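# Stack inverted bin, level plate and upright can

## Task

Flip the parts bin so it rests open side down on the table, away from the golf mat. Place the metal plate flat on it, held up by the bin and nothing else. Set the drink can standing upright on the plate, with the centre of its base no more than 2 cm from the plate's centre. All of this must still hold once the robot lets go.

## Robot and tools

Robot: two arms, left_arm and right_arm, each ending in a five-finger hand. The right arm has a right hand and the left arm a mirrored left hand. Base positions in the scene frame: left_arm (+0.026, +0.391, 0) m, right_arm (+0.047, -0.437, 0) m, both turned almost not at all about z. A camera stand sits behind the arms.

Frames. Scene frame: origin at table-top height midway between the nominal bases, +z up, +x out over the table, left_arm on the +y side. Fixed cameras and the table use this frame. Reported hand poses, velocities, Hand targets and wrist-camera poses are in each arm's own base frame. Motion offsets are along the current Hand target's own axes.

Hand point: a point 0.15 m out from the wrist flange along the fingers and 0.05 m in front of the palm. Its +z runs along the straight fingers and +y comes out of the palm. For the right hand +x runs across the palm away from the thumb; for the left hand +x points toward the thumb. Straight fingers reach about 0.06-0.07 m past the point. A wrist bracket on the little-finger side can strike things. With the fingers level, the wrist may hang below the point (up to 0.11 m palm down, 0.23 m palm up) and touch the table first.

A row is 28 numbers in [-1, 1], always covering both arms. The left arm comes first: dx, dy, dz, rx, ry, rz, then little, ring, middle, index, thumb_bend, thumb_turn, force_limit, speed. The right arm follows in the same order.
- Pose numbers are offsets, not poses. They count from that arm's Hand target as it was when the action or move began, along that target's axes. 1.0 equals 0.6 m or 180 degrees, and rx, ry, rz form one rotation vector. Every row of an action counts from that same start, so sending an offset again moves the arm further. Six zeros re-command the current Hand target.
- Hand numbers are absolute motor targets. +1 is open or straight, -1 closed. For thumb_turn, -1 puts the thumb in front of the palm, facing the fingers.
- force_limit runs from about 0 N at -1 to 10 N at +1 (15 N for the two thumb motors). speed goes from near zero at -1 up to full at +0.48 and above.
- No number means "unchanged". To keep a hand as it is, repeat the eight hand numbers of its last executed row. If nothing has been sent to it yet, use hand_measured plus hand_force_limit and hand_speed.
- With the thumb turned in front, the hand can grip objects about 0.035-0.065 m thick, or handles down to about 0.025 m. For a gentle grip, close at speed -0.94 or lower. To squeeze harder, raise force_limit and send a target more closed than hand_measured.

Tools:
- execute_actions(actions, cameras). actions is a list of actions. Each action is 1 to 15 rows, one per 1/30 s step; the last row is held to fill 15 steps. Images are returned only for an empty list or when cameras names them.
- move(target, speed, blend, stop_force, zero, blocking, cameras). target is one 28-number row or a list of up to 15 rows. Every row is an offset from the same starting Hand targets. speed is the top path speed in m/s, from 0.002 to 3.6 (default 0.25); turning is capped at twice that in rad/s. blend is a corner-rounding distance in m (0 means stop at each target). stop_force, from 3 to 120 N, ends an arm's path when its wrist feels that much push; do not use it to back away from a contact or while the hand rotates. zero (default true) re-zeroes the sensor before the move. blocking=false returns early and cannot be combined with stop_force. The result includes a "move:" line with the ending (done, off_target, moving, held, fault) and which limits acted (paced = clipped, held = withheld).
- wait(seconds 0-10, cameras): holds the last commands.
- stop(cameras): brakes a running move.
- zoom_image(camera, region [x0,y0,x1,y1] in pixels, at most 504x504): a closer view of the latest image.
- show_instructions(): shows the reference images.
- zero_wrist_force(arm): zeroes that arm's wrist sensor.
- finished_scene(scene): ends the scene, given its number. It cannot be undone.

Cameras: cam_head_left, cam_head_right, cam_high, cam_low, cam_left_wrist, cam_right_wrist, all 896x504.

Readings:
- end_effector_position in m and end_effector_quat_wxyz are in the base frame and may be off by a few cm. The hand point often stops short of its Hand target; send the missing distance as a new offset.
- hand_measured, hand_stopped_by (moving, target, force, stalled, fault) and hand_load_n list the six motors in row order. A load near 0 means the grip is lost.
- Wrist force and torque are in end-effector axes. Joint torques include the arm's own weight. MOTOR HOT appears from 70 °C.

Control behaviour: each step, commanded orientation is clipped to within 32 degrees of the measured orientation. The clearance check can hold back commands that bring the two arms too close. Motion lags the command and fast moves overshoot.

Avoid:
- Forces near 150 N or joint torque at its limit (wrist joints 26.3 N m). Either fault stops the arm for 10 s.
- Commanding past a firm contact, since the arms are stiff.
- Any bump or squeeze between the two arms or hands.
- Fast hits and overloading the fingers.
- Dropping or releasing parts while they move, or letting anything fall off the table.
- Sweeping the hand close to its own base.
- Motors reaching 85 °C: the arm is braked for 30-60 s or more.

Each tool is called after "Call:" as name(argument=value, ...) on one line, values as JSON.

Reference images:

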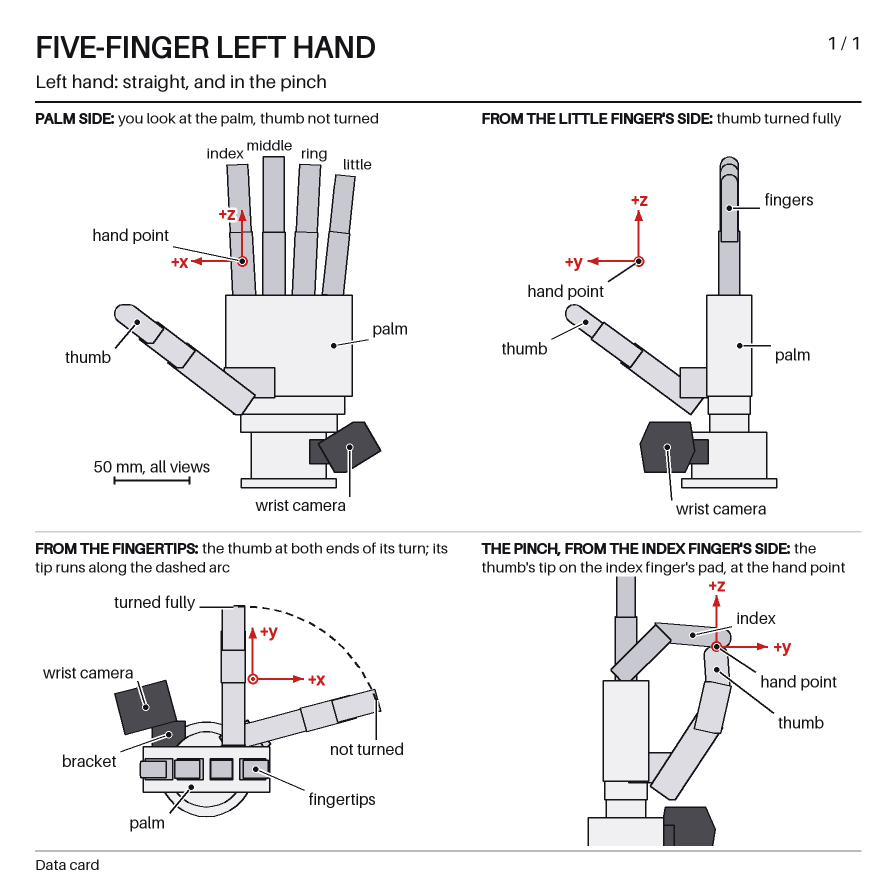

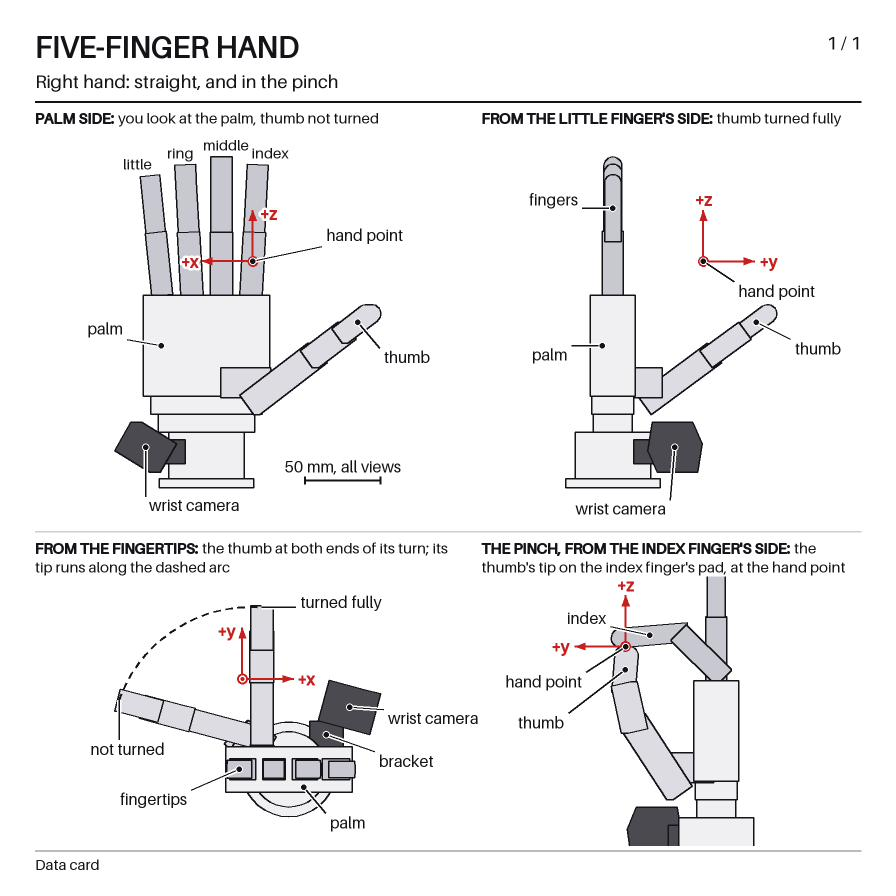

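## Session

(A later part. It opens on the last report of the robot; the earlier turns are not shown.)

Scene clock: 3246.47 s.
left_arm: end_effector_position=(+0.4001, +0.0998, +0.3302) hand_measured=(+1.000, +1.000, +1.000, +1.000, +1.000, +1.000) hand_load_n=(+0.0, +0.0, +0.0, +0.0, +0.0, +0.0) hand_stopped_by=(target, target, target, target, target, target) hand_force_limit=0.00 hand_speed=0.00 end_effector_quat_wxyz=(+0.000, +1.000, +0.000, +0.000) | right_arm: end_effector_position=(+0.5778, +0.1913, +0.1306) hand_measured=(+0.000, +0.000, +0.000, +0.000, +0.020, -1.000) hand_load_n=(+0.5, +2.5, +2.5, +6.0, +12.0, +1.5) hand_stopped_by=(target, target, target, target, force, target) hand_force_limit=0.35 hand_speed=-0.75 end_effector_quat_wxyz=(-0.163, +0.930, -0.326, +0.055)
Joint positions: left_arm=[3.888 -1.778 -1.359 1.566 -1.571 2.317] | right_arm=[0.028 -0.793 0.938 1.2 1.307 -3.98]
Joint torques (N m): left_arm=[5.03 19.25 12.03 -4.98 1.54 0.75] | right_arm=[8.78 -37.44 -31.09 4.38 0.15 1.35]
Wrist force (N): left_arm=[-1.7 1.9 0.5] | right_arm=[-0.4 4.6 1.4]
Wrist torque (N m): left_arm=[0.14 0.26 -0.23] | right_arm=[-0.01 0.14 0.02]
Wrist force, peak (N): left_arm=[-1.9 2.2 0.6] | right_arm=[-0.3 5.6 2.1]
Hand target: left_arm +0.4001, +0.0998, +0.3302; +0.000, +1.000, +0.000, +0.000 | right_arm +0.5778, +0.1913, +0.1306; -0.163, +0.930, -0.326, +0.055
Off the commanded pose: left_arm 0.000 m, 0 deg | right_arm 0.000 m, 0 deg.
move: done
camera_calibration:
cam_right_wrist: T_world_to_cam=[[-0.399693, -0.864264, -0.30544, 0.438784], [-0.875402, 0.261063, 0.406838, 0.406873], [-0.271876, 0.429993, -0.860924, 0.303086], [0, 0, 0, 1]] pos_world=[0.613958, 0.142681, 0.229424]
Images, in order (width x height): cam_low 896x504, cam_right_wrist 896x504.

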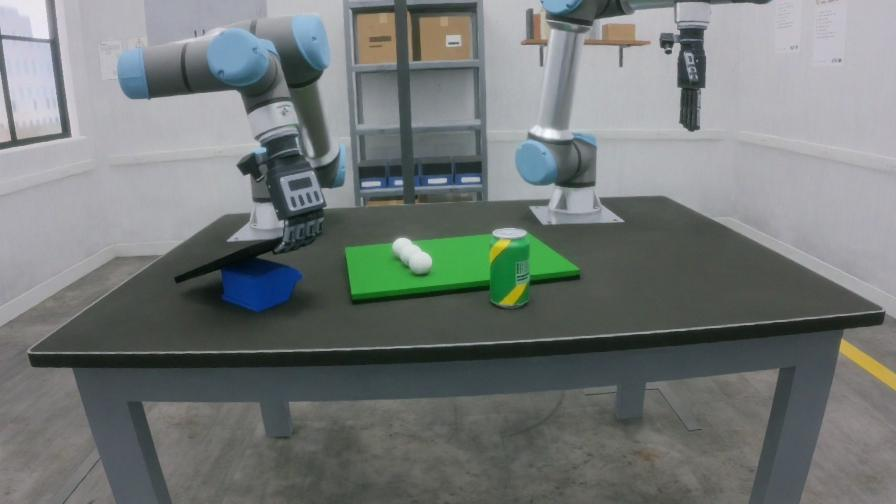

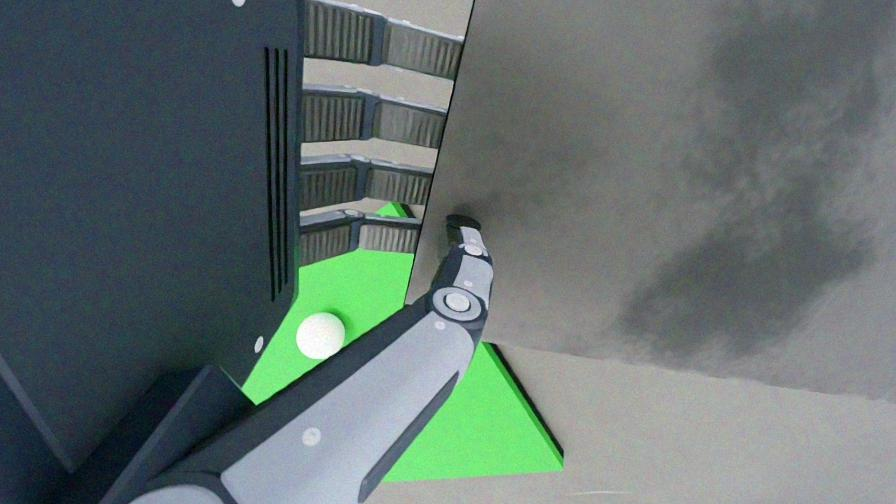

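Call:
move(target=[0,0,0,0,0,0,1,1,1,1,1,1,0,0, 0,0,0.05,-0.0556,0,0,0,0,0,0,-0.9,-1,0.35,-0.75], speed=0.04, cameras=["cam_low","cam_right_wrist"])

Call:
zoom_image(camera="cam_low", region=[150, 180, 320, 320])

Scene clock: 3257.17 s.
left_arm: end_effector_position=(+0.4001, +0.0998, +0.3302) hand_measured=(+1.000, +1.000, +1.000, +1.000, +1.000, +1.000) hand_load_n=(+0.0, +0.0, +0.0, +0.0, -0.5, +0.0) hand_stopped_by=(target, target, target, target, target, target) hand_force_limit=0.00 hand_speed=0.00 end_effector_quat_wxyz=(+0.000, +1.000, +0.000, +0.000) | right_arm: end_effector_position=(+0.5841, +0.1993, +0.1024) hand_measured=(+0.000, +0.000, +0.000, +0.000, +0.020, -1.000) hand_load_n=(+0.5, +2.5, +2.5, +6.0, +11.5, +1.0) hand_stopped_by=(target, target, target, target, force, target) hand_force_limit=0.35 hand_speed=-0.75 end_effector_quat_wxyz=(-0.081, +0.940, -0.330, +0.026)
Joint positions: left_arm=[3.888 -1.778 -1.359 1.566 -1.571 2.317] | right_arm=[0.094 -0.628 0.735 1.348 1.446 -3.936]
Joint torques (N m): left_arm=[4.82 19.24 14.28 -4.93 1.37 0.88] | right_arm=[8.2 -41.36 -30.26 4.37 0.3 1.31]
Wrist force (N): left_arm=[-1.9 1.7 0.6] | right_arm=[-0.4 4.0 1.4]
Wrist torque (N m): left_arm=[0.10 0.28 -0.22] | right_arm=[-0.06 0.09 0.04]
Wrist force, peak (N): left_arm=[-1.7 2.2 0.8] | right_arm=[-0.4 5.5 2.1]
Hand target: left_arm +0.4001, +0.0998, +0.3302; +0.000, +1.000, +0.000, +0.000 | right_arm +0.5841, +0.1993, +0.1024; -0.081, +0.940, -0.330, +0.026
Off the commanded pose: left_arm 0.000 m, 0 deg | right_arm 0.000 m, 0 deg.
move: done
camera_calibration:
cam_right_wrist: T_world_to_cam=[[-0.423451, -0.895012, -0.140156, 0.442671], [-0.828248, 0.319807, 0.460139, 0.377039], [-0.367007, 0.31093, -0.876715, 0.357991], [0, 0, 0, 1]] pos_world=[0.631116, 0.164306, 0.202408]
Images, in order (width x height): cam_low 896x504, cam_right_wrist 896x504.

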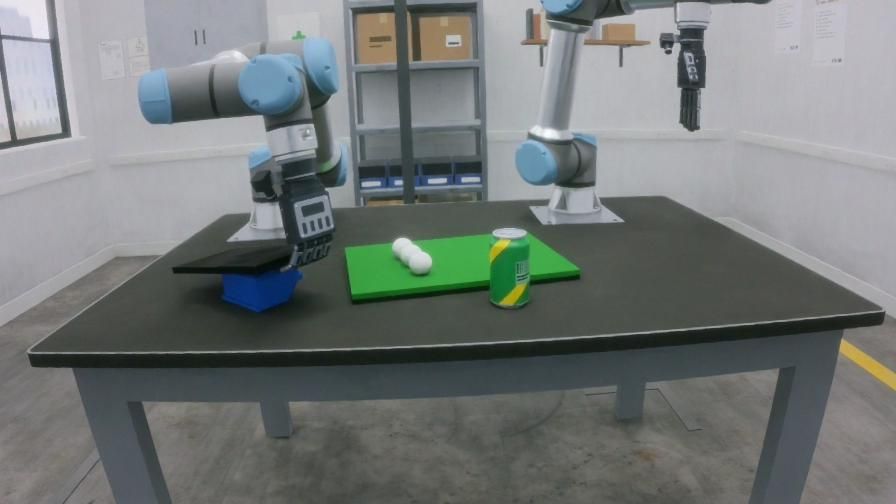

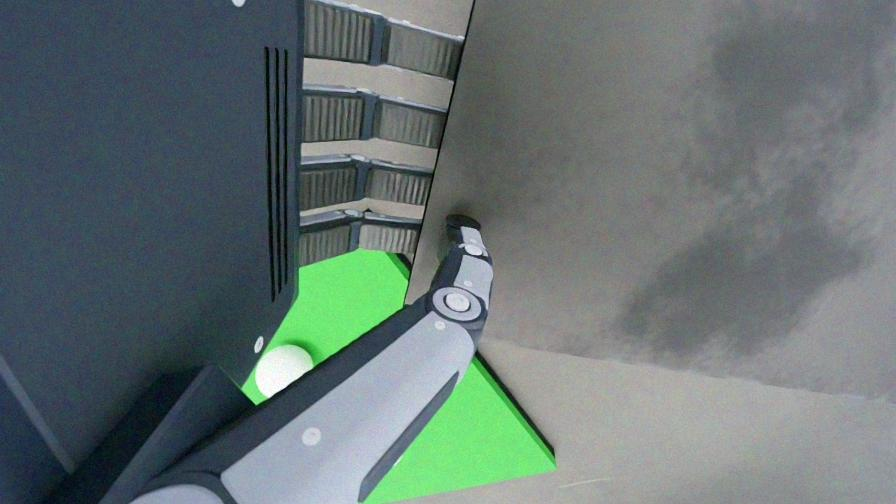

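Scaled by 2.965.

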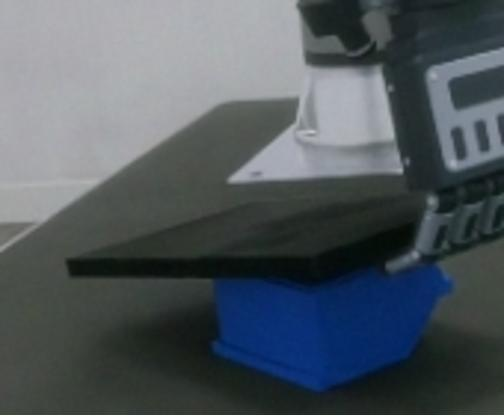

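Call:
move(target=[0,0,0,0,0,0,1,1,1,1,1,1,0,0, 0,-0.0012,0.0298,-0.0333,0,0,0,0,0,0,-0.9,-1,0.35,-0.75], speed=0.03, cameras=["cam_low"])

Call:
zoom_image(camera="cam_low", region=[150, 180, 350, 320])

Scene clock: 3265.73 s.
left_arm: end_effector_position=(+0.4001, +0.0998, +0.3302) hand_measured=(+1.000, +1.000, +1.000, +1.000, +1.000, +1.000) hand_load_n=(+0.0, +0.0, +0.0, +0.0, +0.0, +0.0) hand_stopped_by=(target, target, target, target, target, target) hand_force_limit=0.00 hand_speed=0.00 end_effector_quat_wxyz=(+0.000, +1.000, +0.000, +0.000) | right_arm: end_effector_position=(+0.5864, +0.2022, +0.0849) hand_measured=(+0.000, +0.000, +0.000, +0.000, +0.020, -1.000) hand_load_n=(+0.5, +2.5, +2.5, +6.0, +11.5, +1.0) hand_stopped_by=(target, target, target, target, force, target) hand_force_limit=0.35 hand_speed=-0.75 end_effector_quat_wxyz=(-0.032, +0.943, -0.331, +0.009)
Joint positions: left_arm=[3.888 -1.778 -1.359 1.566 -1.571 2.317] | right_arm=[0.128 -0.518 0.594 1.449 1.522 -3.909]
Joint torques (N m): left_arm=[4.54 18.94 13.27 -5.32 1.33 0.73] | right_arm=[7.38 -42.15 -32.1 4.5 0.7 1.48]
Wrist force (N): left_arm=[-1.8 1.9 0.6] | right_arm=[-0.5 4.4 1.2]
Wrist torque (N m): left_arm=[0.13 0.27 -0.22] | right_arm=[-0.05 0.08 0.06]
Wrist force, peak (N): left_arm=[-1.9 2.0 1.0] | right_arm=[-0.1 4.8 1.9]
Hand target: left_arm +0.4001, +0.0998, +0.3302; +0.000, +1.000, +0.000, +0.000 | right_arm +0.5864, +0.2022, +0.0849; -0.032, +0.943, -0.331, +0.009
Off the commanded pose: left_arm 0.000 m, 0 deg | right_arm 0.000 m, 0 deg.
move: done
Images, in order (width x height): cam_low 896x504.

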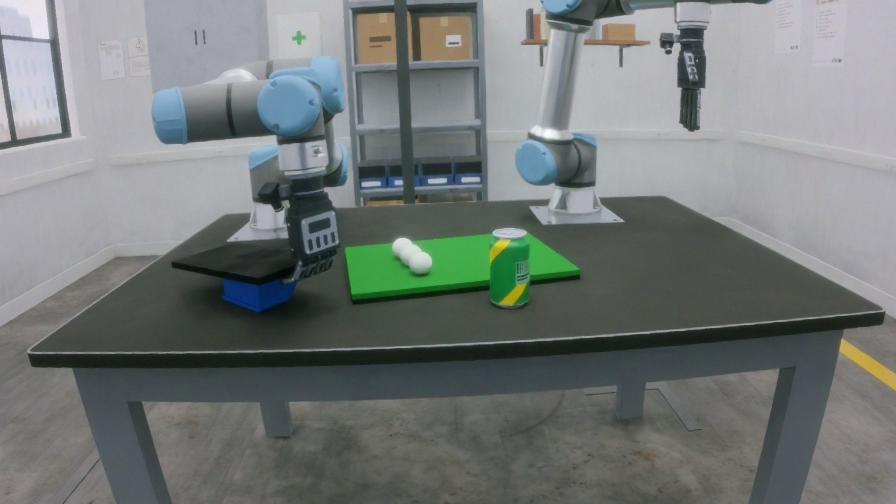

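Scaled by 2.520.

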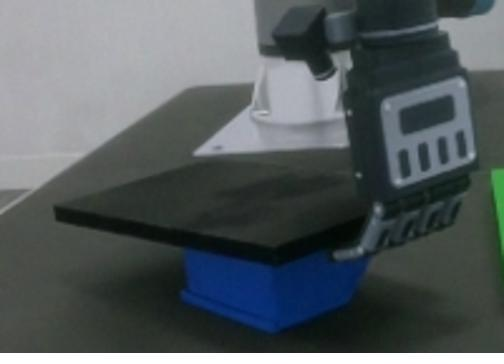

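Call:
move(target=[0,0,0,0,0,0,1,1,1,1,1,1,0,0, 0,0,0.0100,-0.0111,0,0,0,0,0,0,-0.9,-1,0.35,-0.75], speed=0.02)

Call:
move(target=[0,0,0,0,0,0,1,1,1,1,1,1,0,0, 0,0,0.0050,-0.0056,0,0,0,0,0,0,-0.9,-1,0.35,-0.75], speed=0.02, cameras=["cam_low"])

Call:
zoom_image(camera="cam_low", region=[150, 180, 350, 320])

Scene clock: 3275.50 s.
left_arm: end_effector_position=(+0.4001, +0.0998, +0.3302) hand_measured=(+1.000, +1.000, +1.000, +1.000, +1.000, +1.000) hand_load_n=(+0.0, +0.0, +0.0, +0.0, +0.0, +0.0) hand_stopped_by=(target, target, target, target, target, target) hand_force_limit=0.00 hand_speed=0.00 end_effector_quat_wxyz=(+0.000, +1.000, +0.000, +0.000) | right_arm: end_effector_position=(+0.5866, +0.2026, +0.0789) hand_measured=(+0.000, +0.000, +0.000, +0.000, +0.020, -1.000) hand_load_n=(+1.0, +3.0, +3.0, +6.5, +11.0, +1.0) hand_stopped_by=(target, target, target, target, force, target) hand_force_limit=0.35 hand_speed=-0.75 end_effector_quat_wxyz=(-0.015, +0.944, -0.331, +0.003)
Joint positions: left_arm=[3.888 -1.778 -1.359 1.566 -1.571 2.317] | right_arm=[0.137 -0.48 0.546 1.485 1.547 -3.901]
Joint torques (N m): left_arm=[4.09 19.06 13.02 -4.95 1.28 0.87] | right_arm=[5.58 -43.29 -31.18 5.12 1.77 1.38]
Wrist force (N): left_arm=[-1.7 1.8 0.9] | right_arm=[-1.1 -1.8 1.3]
Wrist torque (N m): left_arm=[0.11 0.25 -0.21] | right_arm=[-0.20 0.09 -0.10]
Wrist force, peak (N): left_arm=[-2.0 1.9 0.9] | right_arm=[-0.4 5.0 1.9]
Hand target: left_arm +0.4001, +0.0998, +0.3302; +0.000, +1.000, +0.000, +0.000 | right_arm +0.5866, +0.2026, +0.0789; -0.015, +0.944, -0.331, +0.003
Off the commanded pose: left_arm 0.000 m, 0 deg | right_arm 0.000 m, 0 deg.
move: done

Scene clock: 3276.33 s.
left_arm: end_effector_position=(+0.4001, +0.0998, +0.3302) hand_measured=(+1.000, +1.000, +1.000, +1.000, +1.000, +1.000) hand_load_n=(+0.0, +0.0, +0.0, +0.0, +0.0, +0.0) hand_stopped_by=(target, target, target, target, target, target) hand_force_limit=0.00 hand_speed=0.00 end_effector_quat_wxyz=(+0.000, +1.000, +0.000, +0.000) | right_arm: end_effector_position=(+0.5866, +0.2026, +0.0759) hand_measured=(+0.000, +0.000, +0.000, +0.000, +0.020, -1.000) hand_load_n=(+0.5, +3.0, +3.0, +6.5, +11.0, +1.0) hand_stopped_by=(target, target, target, target, force, target) hand_force_limit=0.35 hand_speed=-0.75 end_effector_quat_wxyz=(-0.007, +0.944, -0.331, +0.000)
Joint positions: left_arm=[3.888 -1.778 -1.359 1.566 -1.571 2.317] | right_arm=[0.142 -0.46 0.521 1.503 1.559 -3.896]
Joint torques (N m): left_arm=[4.22 18.9 13.48 -5.01 1.4 0.85] | right_arm=[6.65 -43.32 -28.58 5.36 1.57 1.27]
Wrist force (N): left_arm=[-1.7 1.8 0.9] | right_arm=[-1.1 -1.8 1.5]
Wrist torque (N m): left_arm=[0.12 0.26 -0.23] | right_arm=[-0.20 0.07 -0.10]
Wrist force, peak (N): left_arm=[-1.9 2.0 0.8] | right_arm=[-1.0 -2.0 1.7]
Hand target: left_arm +0.4001, +0.0998, +0.3302; +0.000, +1.000, +0.000, +0.000 | right_arm +0.5867, +0.2026, +0.0759; -0.007, +0.944, -0.331, +0.000
Off the commanded pose: left_arm 0.000 m, 0 deg | right_arm 0.000 m, 0 deg.
move: done
Images, in order (width x height): cam_low 896x504.

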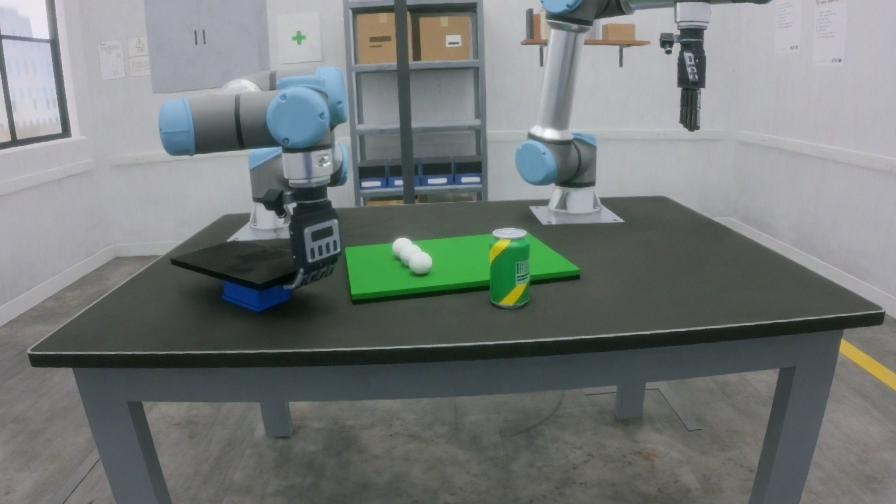

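Scaled by 2.520.

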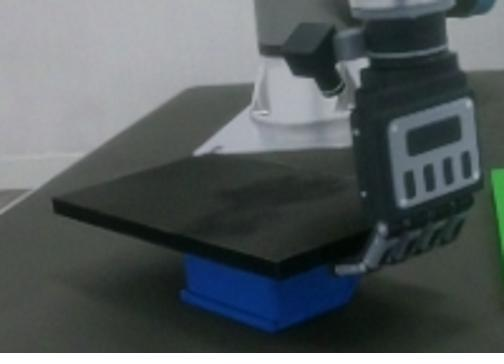

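Call:
move(target=[0,0,0,0,0,0,1,1,1,1,1,1,0,0, 0,0,0.0050,-0.0056,0,0,0,0,0,0,-0.9,-1,0.35,-0.75], speed=0.02)

Call:
move(target=[0,0,0,0,0,0,1,1,1,1,1,1,0,0, 0,0,0.0040,0,0,0,0,0,0,0,-0.9,-1,0.35,-0.75], speed=0.02, cameras=["cam_low"])

Call:
zoom_image(camera="cam_low", region=[150, 180, 350, 320])

Scene clock: 3287.87 s.
left_arm: end_effector_position=(+0.4001, +0.0998, +0.3302) hand_measured=(+1.000, +1.000, +1.000, +1.000, +1.000, +1.000) hand_load_n=(+0.0, +0.0, +0.0, +0.0, +0.0, +0.0) hand_stopped_by=(target, target, target, target, target, target) hand_force_limit=0.00 hand_speed=0.00 end_effector_quat_wxyz=(+0.000, +1.000, +0.000, +0.000) | right_arm: end_effector_position=(+0.5867, +0.2027, +0.0730) hand_measured=(+0.000, +0.000, +0.000, +0.000, +0.020, -1.000) hand_load_n=(+0.0, +1.5, +1.5, +5.0, +10.0, +1.0) hand_stopped_by=(target, target, target, target, force, target) hand_force_limit=0.35 hand_speed=-0.75 end_effector_quat_wxyz=(+0.001, +0.944, -0.331, -0.002)
Joint positions: left_arm=[3.888 -1.778 -1.359 1.566 -1.571 2.317] | right_arm=[0.147 -0.44 0.495 1.522 1.571 -3.892]
Joint torques (N m): left_arm=[4.44 18.57 13.38 -5.2 1.34 0.9] | right_arm=[5.44 -37.93 -29 3.11 1.44 1.22]
Wrist force (N): left_arm=[-1.8 1.7 0.5] | right_arm=[-2.2 -2.2 -10.7]
Wrist torque (N m): left_arm=[0.12 0.27 -0.22] | right_arm=[-0.19 0.31 -0.13]
Wrist force, peak (N): left_arm=[-1.9 2.2 0.6] | right_arm=[-2.2 -2.2 -10.7]
Hand target: left_arm +0.4001, +0.0998, +0.3302; +0.000, +1.000, +0.000, +0.000 | right_arm +0.5867, +0.2027, +0.0729; +0.001, +0.944, -0.331, -0.002
Off the commanded pose: left_arm 0.000 m, 0 deg | right_arm 0.000 m, 0 deg.
move: done

Scene clock: 3288.57 s.
left_arm: end_effector_position=(+0.4001, +0.0998, +0.3302) hand_measured=(+1.000, +1.000, +1.000, +1.000, +1.000, +1.000) hand_load_n=(+0.0, +0.0, +0.0, +0.0, -0.5, +0.0) hand_stopped_by=(target, target, target, target, target, target) hand_force_limit=0.00 hand_speed=0.00 end_effector_quat_wxyz=(+0.000, +1.000, +0.000, +0.000) | right_arm: end_effector_position=(+0.5867, +0.2027, +0.0706) hand_measured=(+0.000, +0.000, +0.000, +0.000, +0.020, -1.000) hand_load_n=(+0.5, +1.5, +2.0, +6.0, +7.5, +1.0) hand_stopped_by=(target, target, target, target, force, target) hand_force_limit=0.35 hand_speed=-0.75 end_effector_quat_wxyz=(+0.001, +0.944, -0.331, -0.002)
Joint positions: left_arm=[3.888 -1.778 -1.359 1.566 -1.571 2.317] | right_arm=[0.147 -0.439 0.499 1.517 1.571 -3.892]
Joint torques (N m): left_arm=[4.46 18.68 13.17 -5.07 1.47 0.77] | right_arm=[4.51 -32.38 -1.61 -2.19 1.08 1.2]
Wrist force (N): left_arm=[-1.7 1.7 0.7] | right_arm=[-2.3 -4.2 -20.4]
Wrist torque (N m): left_arm=[0.10 0.26 -0.22] | right_arm=[-0.31 0.41 -0.12]
Wrist force, peak (N): left_arm=[-1.9 2.1 0.5] | right_arm=[-2.3 -4.2 -20.4]
Hand target: left_arm +0.4001, +0.0998, +0.3302; +0.000, +1.000, +0.000, +0.000 | right_arm +0.5867, +0.2027, +0.0705; +0.001, +0.944, -0.331, -0.002
Off the commanded pose: left_arm 0.000 m, 0 deg | right_arm 0.000 m, 0 deg.
move: done
Images, in order (width x height): cam_low 896x504.

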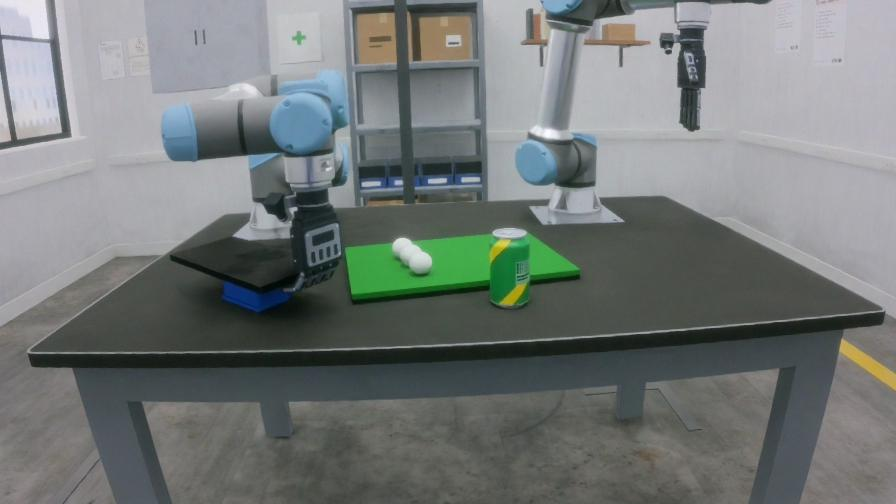

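Scaled by 2.520.

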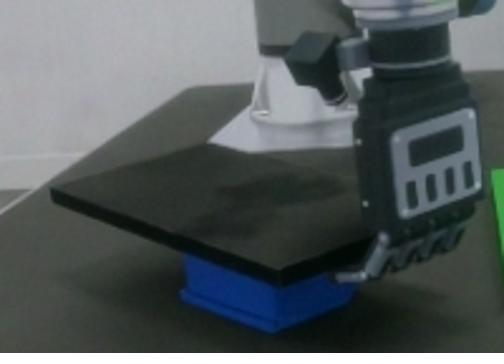

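Call:
move(target=[0,0,0,0,0,0,1,1,1,1,1,1,0,0, 0,0,-0.0057,0,0,0,0,0,0,0,-0.9,-1,0.35,-0.75], speed=0.02)

Call:
move(target=[0,0,0,0,0,0,1,1,1,1,1,1,0,0, 0,0,0,0,0,0,0,0,0,0,0.5,-1,0.35,-0.9], cameras=["cam_low","cam_right_wrist"])

Call:
zoom_image(camera="cam_low", region=[150, 180, 350, 320])

Scene clock: 3296.17 s.
left_arm: end_effector_position=(+0.4001, +0.0998, +0.3302) hand_measured=(+1.000, +1.000, +1.000, +1.000, +1.000, +1.000) hand_load_n=(+0.0, +0.0, +0.0, +0.0, -0.5, +0.0) hand_stopped_by=(target, target, target, target, target, target) hand_force_limit=0.00 hand_speed=0.00 end_effector_quat_wxyz=(+0.000, +1.000, +0.000, +0.000) | right_arm: end_effector_position=(+0.5867, +0.2027, +0.0738) hand_measured=(+0.000, +0.000, +0.000, +0.000, +0.020, -1.000) hand_load_n=(+0.5, +2.5, +2.5, +6.5, +9.5, +1.0) hand_stopped_by=(target, target, target, target, force, target) hand_force_limit=0.35 hand_speed=-0.75 end_effector_quat_wxyz=(+0.001, +0.944, -0.331, -0.003)
Joint positions: left_arm=[3.888 -1.778 -1.359 1.566 -1.571 2.317] | right_arm=[0.147 -0.44 0.493 1.524 1.571 -3.892]
Joint torques (N m): left_arm=[4.85 17.8 13.47 -5.09 1.4 0.72] | right_arm=[-2.2 -66.39 -30.86 4.56 -0.24 0.25]
Wrist force (N): left_arm=[-2.0 1.7 0.5] | right_arm=[-0.6 3.3 1.1]
Wrist torque (N m): left_arm=[0.11 0.29 -0.24] | right_arm=[-0.14 0.08 0.02]
Wrist force, peak (N): left_arm=[-2.1 2.1 0.7] | right_arm=[-2.3 -4.4 -20.7]
Hand target: left_arm +0.4001, +0.0998, +0.3302; +0.000, +1.000, +0.000, +0.000 | right_arm +0.5867, +0.2027, +0.0739; +0.001, +0.944, -0.331, -0.002
Off the commanded pose: left_arm 0.000 m, 0 deg | right_arm 0.000 m, 0 deg.
move: done

Scene clock: 3299.77 s.
left_arm: end_effector_position=(+0.4001, +0.0998, +0.3302) hand_measured=(+1.000, +1.000, +1.000, +1.000, +1.000, +1.000) hand_load_n=(+0.0, +0.0, +0.0, +0.0, +0.0, +0.0) hand_stopped_by=(target, target, target, target, target, target) hand_force_limit=0.00 hand_speed=0.00 end_effector_quat_wxyz=(+0.000, +1.000, +0.000, +0.000) | right_arm: end_effector_position=(+0.5867, +0.2027, +0.0739) hand_measured=(+0.000, +0.000, +0.000, +0.000, +0.500, -1.000) hand_load_n=(+0.0, +0.0, +0.0, +3.0, +0.0, +0.0) hand_stopped_by=(target, target, target, target, target, target) hand_force_limit=0.35 hand_speed=-0.90 end_effector_quat_wxyz=(+0.001, +0.944, -0.331, -0.002)
Joint positions: left_arm=[3.888 -1.778 -1.359 1.566 -1.571 2.317] | right_arm=[0.147 -0.44 0.492 1.524 1.571 -3.892]
Joint torques (N m): left_arm=[4.71 18.42 13.56 -4.92 1.39 0.64] | right_arm=[-3.42 -60.12 -19.42 5 -0.66 -0.51]
Wrist force (N): left_arm=[-1.7 1.8 0.5] | right_arm=[-1.0 -2.0 1.7]
Wrist torque (N m): left_arm=[0.12 0.26 -0.22] | right_arm=[-0.18 0.12 -0.10]
Wrist force, peak (N): left_arm=[-2.1 1.9 0.9] | right_arm=[-0.5 3.7 1.6]
Hand target: left_arm +0.4001, +0.0998, +0.3302; +0.000, +1.000, +0.000, +0.000 | right_arm +0.5867, +0.2027, +0.0739; +0.001, +0.944, -0.331, -0.002
Off the commanded pose: left_arm 0.000 m, 0 deg | right_arm 0.000 m, 0 deg.
move: done
camera_calibration:
cam_right_wrist: T_world_to_cam=[[-0.428886, -0.902876, 0.029522, 0.435112], [-0.776002, 0.384954, 0.499631, 0.34438], [-0.46247, 0.191376, -0.865735, 0.412304], [0, 0, 0, 1]] pos_world=[0.644531, 0.181377, 0.172037]
Images, in order (width x height): cam_low 896x504, cam_right_wrist 896x504.

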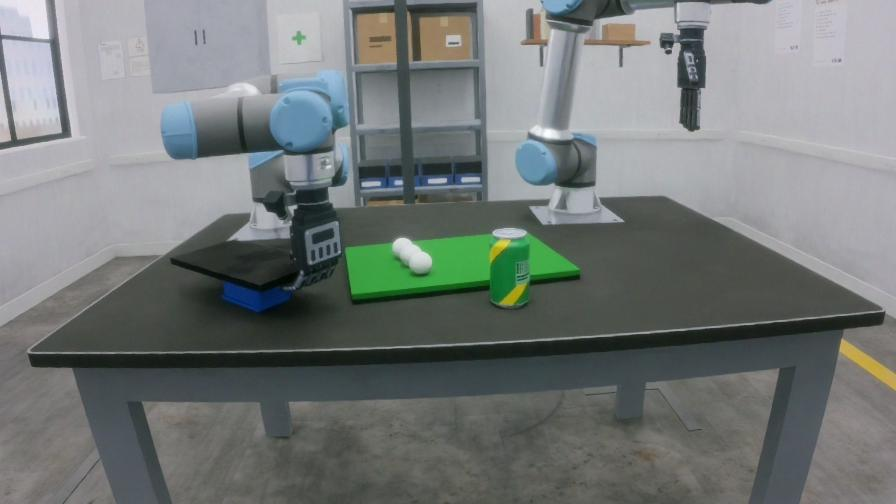

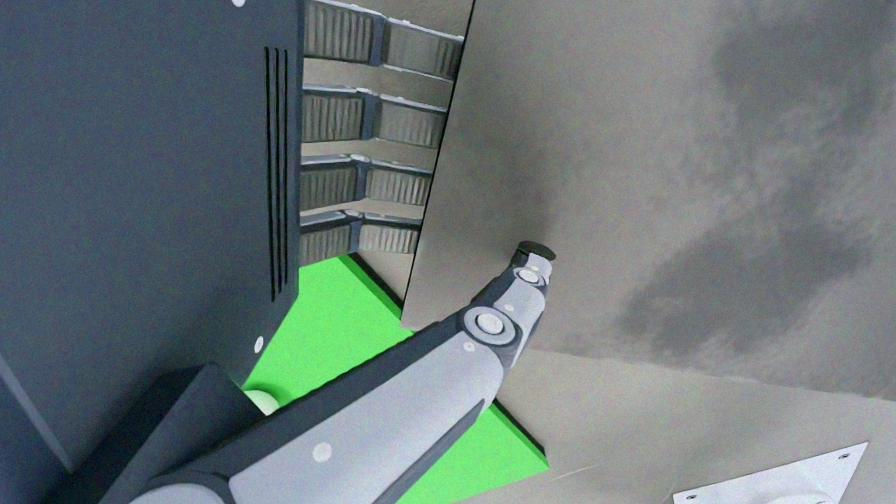

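Scaled by 2.520.

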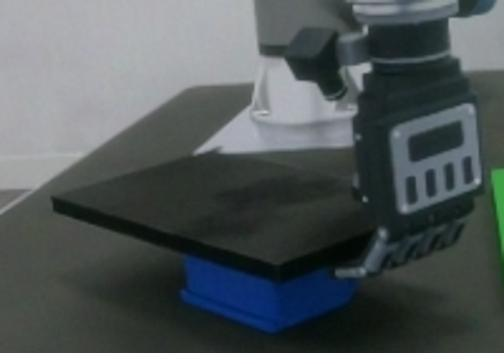

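Call:
move(target=[0,0,0,0,0,0,1,1,1,1,1,1,0,0, 0,0,0.0067,0,0,0,0,0,0,0,0.5,-1,0.35,-0.9], speed=0.02)

Call:
move(target=[0,0,0,0,0,0,1,1,1,1,1,1,0,0, 0,0,0.0067,0,0,0,0,0,0,0,0.5,-1,0.35,-0.9], speed=0.02, cameras=["cam_low"])

Call:
zoom_image(camera="cam_low", region=[150, 180, 350, 320])

Scene clock: 3309.43 s.
left_arm: end_effector_position=(+0.4001, +0.0998, +0.3302) hand_measured=(+1.000, +1.000, +1.000, +1.000, +1.000, +1.000) hand_load_n=(+0.0, +0.0, +0.0, +0.0, +0.0, +0.0) hand_stopped_by=(target, target, target, target, target, target) hand_force_limit=0.00 hand_speed=0.00 end_effector_quat_wxyz=(+0.000, +1.000, +0.000, +0.000) | right_arm: end_effector_position=(+0.5867, +0.2027, +0.0700) hand_measured=(+0.000, +0.000, +0.000, +0.000, +0.500, -1.000) hand_load_n=(+0.0, +0.0, +0.0, +0.5, +0.0, +0.0) hand_stopped_by=(target, target, target, target, target, target) hand_force_limit=0.35 hand_speed=-0.90 end_effector_quat_wxyz=(+0.001, +0.944, -0.331, -0.002)
Joint positions: left_arm=[3.888 -1.778 -1.359 1.566 -1.571 2.317] | right_arm=[0.147 -0.439 0.501 1.515 1.571 -3.892]
Joint torques (N m): left_arm=[4.95 19.65 14.15 -4.94 1.53 0.75] | right_arm=[-2.43 -43.55 -7.12 0.4 -0.28 -1.14]
Wrist force (N): left_arm=[-1.7 1.6 0.6] | right_arm=[-0.9 -0.1 -0.9]
Wrist torque (N m): left_arm=[0.08 0.24 -0.21] | right_arm=[-0.09 0.13 -0.10]
Wrist force, peak (N): left_arm=[-1.9 2.1 0.5] | right_arm=[-1.0 -2.1 2.0]
Hand target: left_arm +0.4001, +0.0998, +0.3302; +0.000, +1.000, +0.000, +0.000 | right_arm +0.5867, +0.2027, +0.0699; +0.001, +0.944, -0.331, -0.002
Off the commanded pose: left_arm 0.000 m, 0 deg | right_arm 0.000 m, 0 deg.
move: done

Scene clock: 3310.17 s.
left_arm: end_effector_position=(+0.4001, +0.0998, +0.3302) hand_measured=(+1.000, +1.000, +1.000, +1.000, +1.000, +1.000) hand_load_n=(+0.0, +0.0, +0.0, +0.0, +0.0, +0.0) hand_stopped_by=(target, target, target, target, target, target) hand_force_limit=0.00 hand_speed=0.00 end_effector_quat_wxyz=(+0.000, +1.000, +0.000, +0.000) | right_arm: end_effector_position=(+0.5866, +0.2027, +0.0659) hand_measured=(+0.000, +0.000, +0.000, +0.000, +0.500, -1.000) hand_load_n=(+0.0, +0.0, +0.0, +0.0, +0.0, +0.0) hand_stopped_by=(target, target, target, target, target, target) hand_force_limit=0.35 hand_speed=-0.90 end_effector_quat_wxyz=(+0.001, +0.944, -0.331, -0.002)
Joint positions: left_arm=[3.888 -1.778 -1.359 1.566 -1.571 2.317] | right_arm=[0.147 -0.438 0.508 1.506 1.571 -3.892]
Joint torques (N m): left_arm=[4.75 18.64 13.15 -5.03 1.38 0.71] | right_arm=[-1.54 -43.76 -6.93 0.32 -0.37 -1.16]
Wrist force (N): left_arm=[-1.6 1.8 0.7] | right_arm=[-0.9 0.0 -0.9]
Wrist torque (N m): left_arm=[0.12 0.23 -0.21] | right_arm=[-0.08 0.13 -0.10]
Wrist force, peak (N): left_arm=[-1.9 1.9 0.9] | right_arm=[-1.0 -0.2 -1.0]
Hand target: left_arm +0.4001, +0.0998, +0.3302; +0.000, +1.000, +0.000, +0.000 | right_arm +0.5866, +0.2027, +0.0659; +0.001, +0.944, -0.331, -0.002
Off the commanded pose: left_arm 0.000 m, 0 deg | right_arm 0.000 m, 0 deg.
move: done
Images, in order (width x height): cam_low 896x504.

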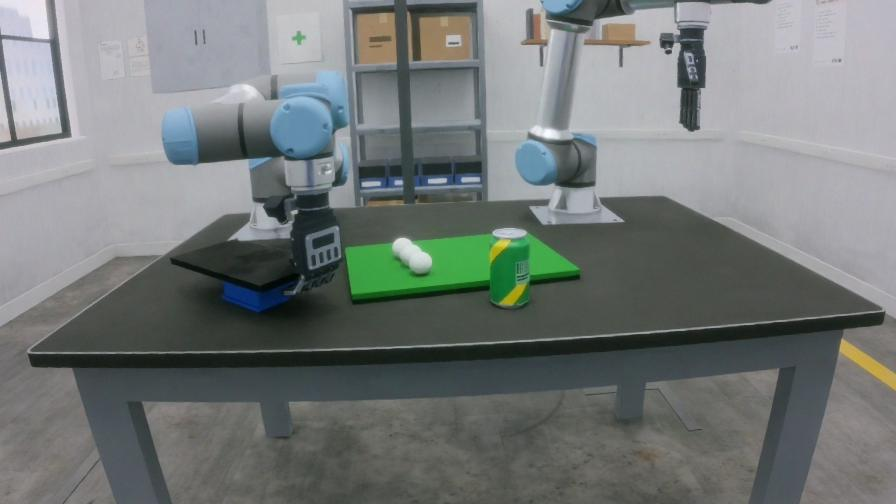

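Scaled by 2.520.

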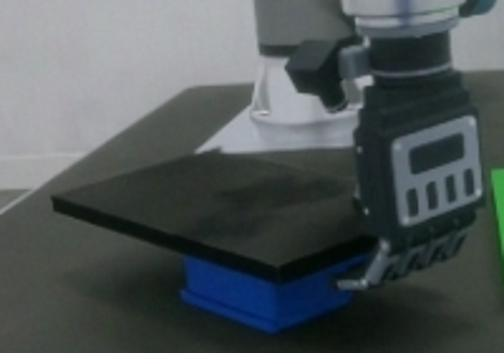

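Call:
move(target=[[0,0,0,0,0,0,1,1,1,1,1,1,0,0, 0,-0.075,0.004,0,0,0,0,0,0,0,0.8,-1,0.35,-0.7],[0,0,0,0,0,0,1,1,1,1,1,1,0,0, 0,-0.075,-0.12,0,0,0,0,0,0,0,0.8,-1,0.35,-0.7]], speed=0.06, cameras=["cam_low","cam_right_wrist","cam_high"])

Call:
zoom_image(camera="cam_low", region=[150, 180, 350, 320])

Call:
zoom_image(camera="cam_right_wrist", region=[450, 0, 896, 300])

Scene clock: 3324.50 s.
left_arm: end_effector_position=(+0.4001, +0.0998, +0.3302) hand_measured=(+1.000, +1.000, +1.000, +1.000, +1.000, +1.000) hand_load_n=(+0.0, +0.5, +0.0, +0.0, -0.5, +0.0) hand_stopped_by=(target, target, target, target, target, target) hand_force_limit=0.00 hand_speed=0.00 end_effector_quat_wxyz=(+0.000, +1.000, +0.000, +0.000) | right_arm: end_effector_position=(+0.6135, +0.2373, +0.1371) hand_measured=(+0.000, +0.000, +0.000, +0.000, +0.800, -1.000) hand_load_n=(+0.0, +0.0, +0.0, +0.0, +0.0, +0.0) hand_stopped_by=(target, target, target, target, target, target) hand_force_limit=0.35 hand_speed=-0.70 end_effector_quat_wxyz=(-0.041, +0.942, -0.329, +0.046)
Joint positions: left_arm=[3.888 -1.778 -1.359 1.566 -1.571 2.317] | right_arm=[0.18 -0.319 0.035 1.734 1.544 -3.859]
Joint torques (N m): left_arm=[4.26 19.35 12.96 -5.14 1.36 0.53] | right_arm=[-6.94 -67.48 -27.74 3.03 -1.3 -1.42]
Wrist force (N): left_arm=[-1.5 1.7 0.5] | right_arm=[-0.7 -0.3 -0.7]
Wrist torque (N m): left_arm=[0.11 0.22 -0.21] | right_arm=[-0.09 0.10 -0.01]
Wrist force, peak (N): left_arm=[-2.0 2.1 0.8] | right_arm=[-0.9 -0.6 -1.1]
Hand target: left_arm +0.4001, +0.0998, +0.3302; +0.000, +1.000, +0.000, +0.000 | right_arm +0.6151, +0.2379, +0.1377; +0.001, +0.944, -0.331, -0.002
Off the commanded pose: left_arm 0.000 m, 0 deg | right_arm 0.002 m, 7 deg.
elbow stopped short (right arm): the move would have taken joint 3 (elbow) straighter than the controller allows.
move: off_target (right_arm)
camera_calibration:
cam_right_wrist: T_world_to_cam=[[-0.425049, -0.902795, -0.0655307, 0.48668], [-0.831863, 0.36106, 0.421473, 0.371037], [-0.356843, 0.233659, -0.90447, 0.403329], [0, 0, 0, 1]] pos_world=[0.65944, 0.211164, 0.24031]
Images, in order (width x height): cam_high 896x504, cam_low 896x504, cam_right_wrist 896x504.

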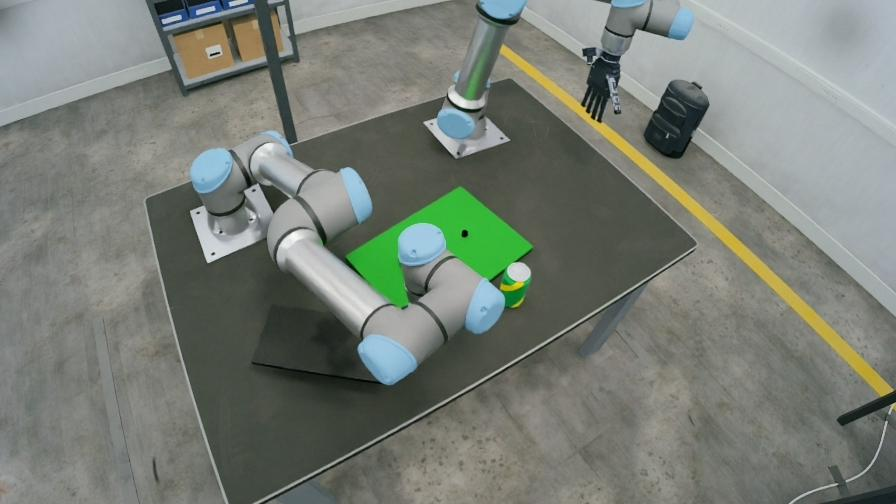

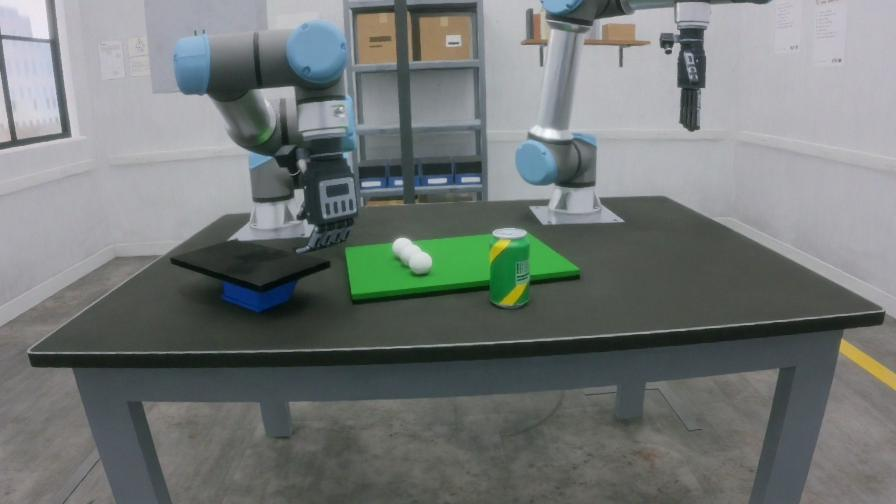

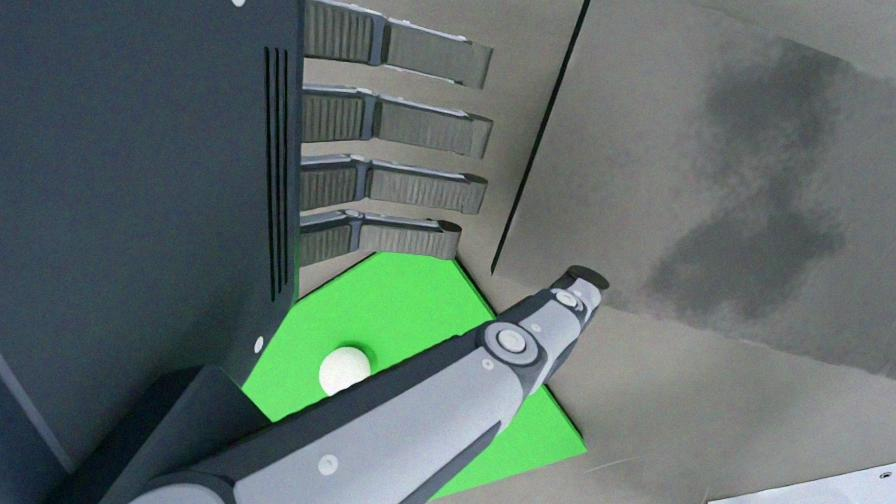

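Scaled by 2.520.

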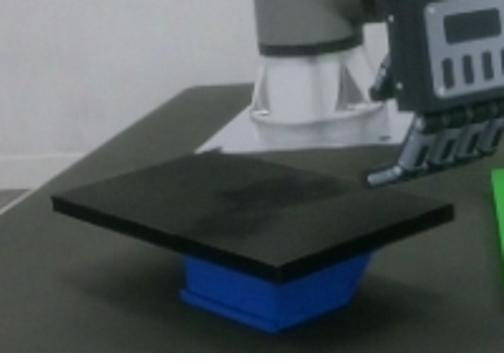

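Scaled by 1.130.

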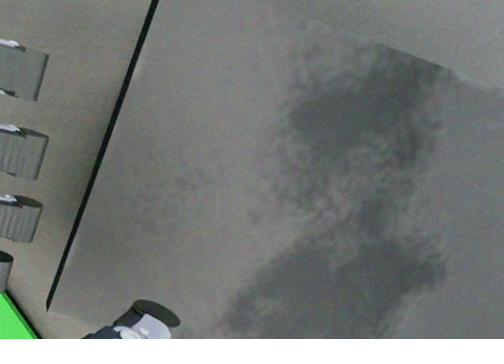

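Call:
move(target=[[0,0,0,0,0,0,1,1,1,1,1,1,0,0, -0.0967,0.0325,-0.05,0,0,-0.15,1,1,1,1,1,-1,0.35,0],[0,0,0,0,0,0,1,1,1,1,1,1,0,0, -0.1934,0.065,-0.1667,0,0,-0.4314,1,1,1,1,1,-1,0.35,0]], speed=0.3, blend=0.02, cameras=["cam_right_wrist","cam_high"])

Scene clock: 3381.70 s.
left_arm: end_effector_position=(+0.4001, +0.0998, +0.3302) hand_measured=(+1.000, +1.000, +1.000, +1.000, +1.000, +1.000) hand_load_n=(+0.0, +0.0, +0.0, +0.0, +0.0, +0.0) hand_stopped_by=(target, target, target, target, target, target) hand_force_limit=0.00 hand_speed=0.00 end_effector_quat_wxyz=(+0.000, +1.000, +0.000, +0.000) | right_arm: end_effector_position=(+0.5007, +0.2799, +0.2383) hand_measured=(+1.000, +1.000, +1.000, +1.000, +1.000, -1.000) hand_load_n=(+0.0, +0.0, +0.0, +0.0, +0.0, +0.0) hand_stopped_by=(target, target, target, target, target, target) hand_force_limit=0.35 hand_speed=0.00 end_effector_quat_wxyz=(+0.000, +0.943, +0.334, -0.003)
Joint positions: left_arm=[3.888 -1.778 -1.359 1.566 -1.571 2.317] | right_arm=[0.392 -0.816 0.775 1.617 1.57 -5.001]
Joint torques (N m): left_arm=[3.71 18.34 13.34 -4.97 1.4 0.74] | right_arm=[7.03 -54.29 -6.47 0.41 -1.46 -1.32]
Wrist force (N): left_arm=[-1.6 1.7 0.5] | right_arm=[-0.6 -0.2 -0.8]
Wrist torque (N m): left_arm=[0.12 0.25 -0.22] | right_arm=[-0.09 0.08 0.01]
Wrist force, peak (N): left_arm=[-2.0 2.1 0.6] | right_arm=[-1.0 -0.4 -0.9]
Hand target: left_arm +0.4001, +0.0998, +0.3302; +0.000, +1.000, +0.000, +0.000 | right_arm +0.5007, +0.2799, +0.2383; -0.001, +0.943, +0.334, -0.003
Off the commanded pose: left_arm 0.000 m, 0 deg | right_arm 0.000 m, 0 deg.
move: done
camera_calibration:
cam_right_wrist: T_world_to_cam=[[0.790325, -0.612273, 0.0225305, -0.22693], [-0.539461, -0.677965, 0.499345, 0.345001], [-0.29046, -0.406799, -0.86611, 0.581466], [0, 0, 0, 1]] pos_world=[0.534356, 0.331496, 0.336452]
Images, in order (width x height): cam_high 896x504, cam_right_wrist 896x504.

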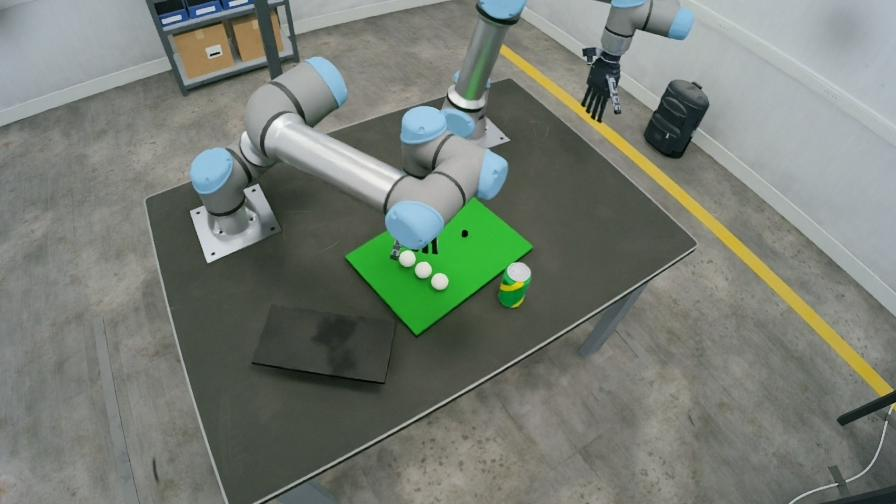

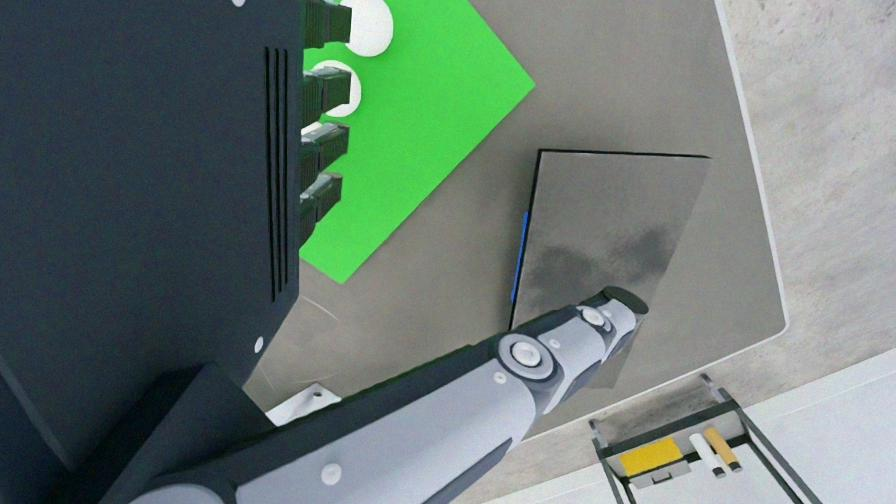

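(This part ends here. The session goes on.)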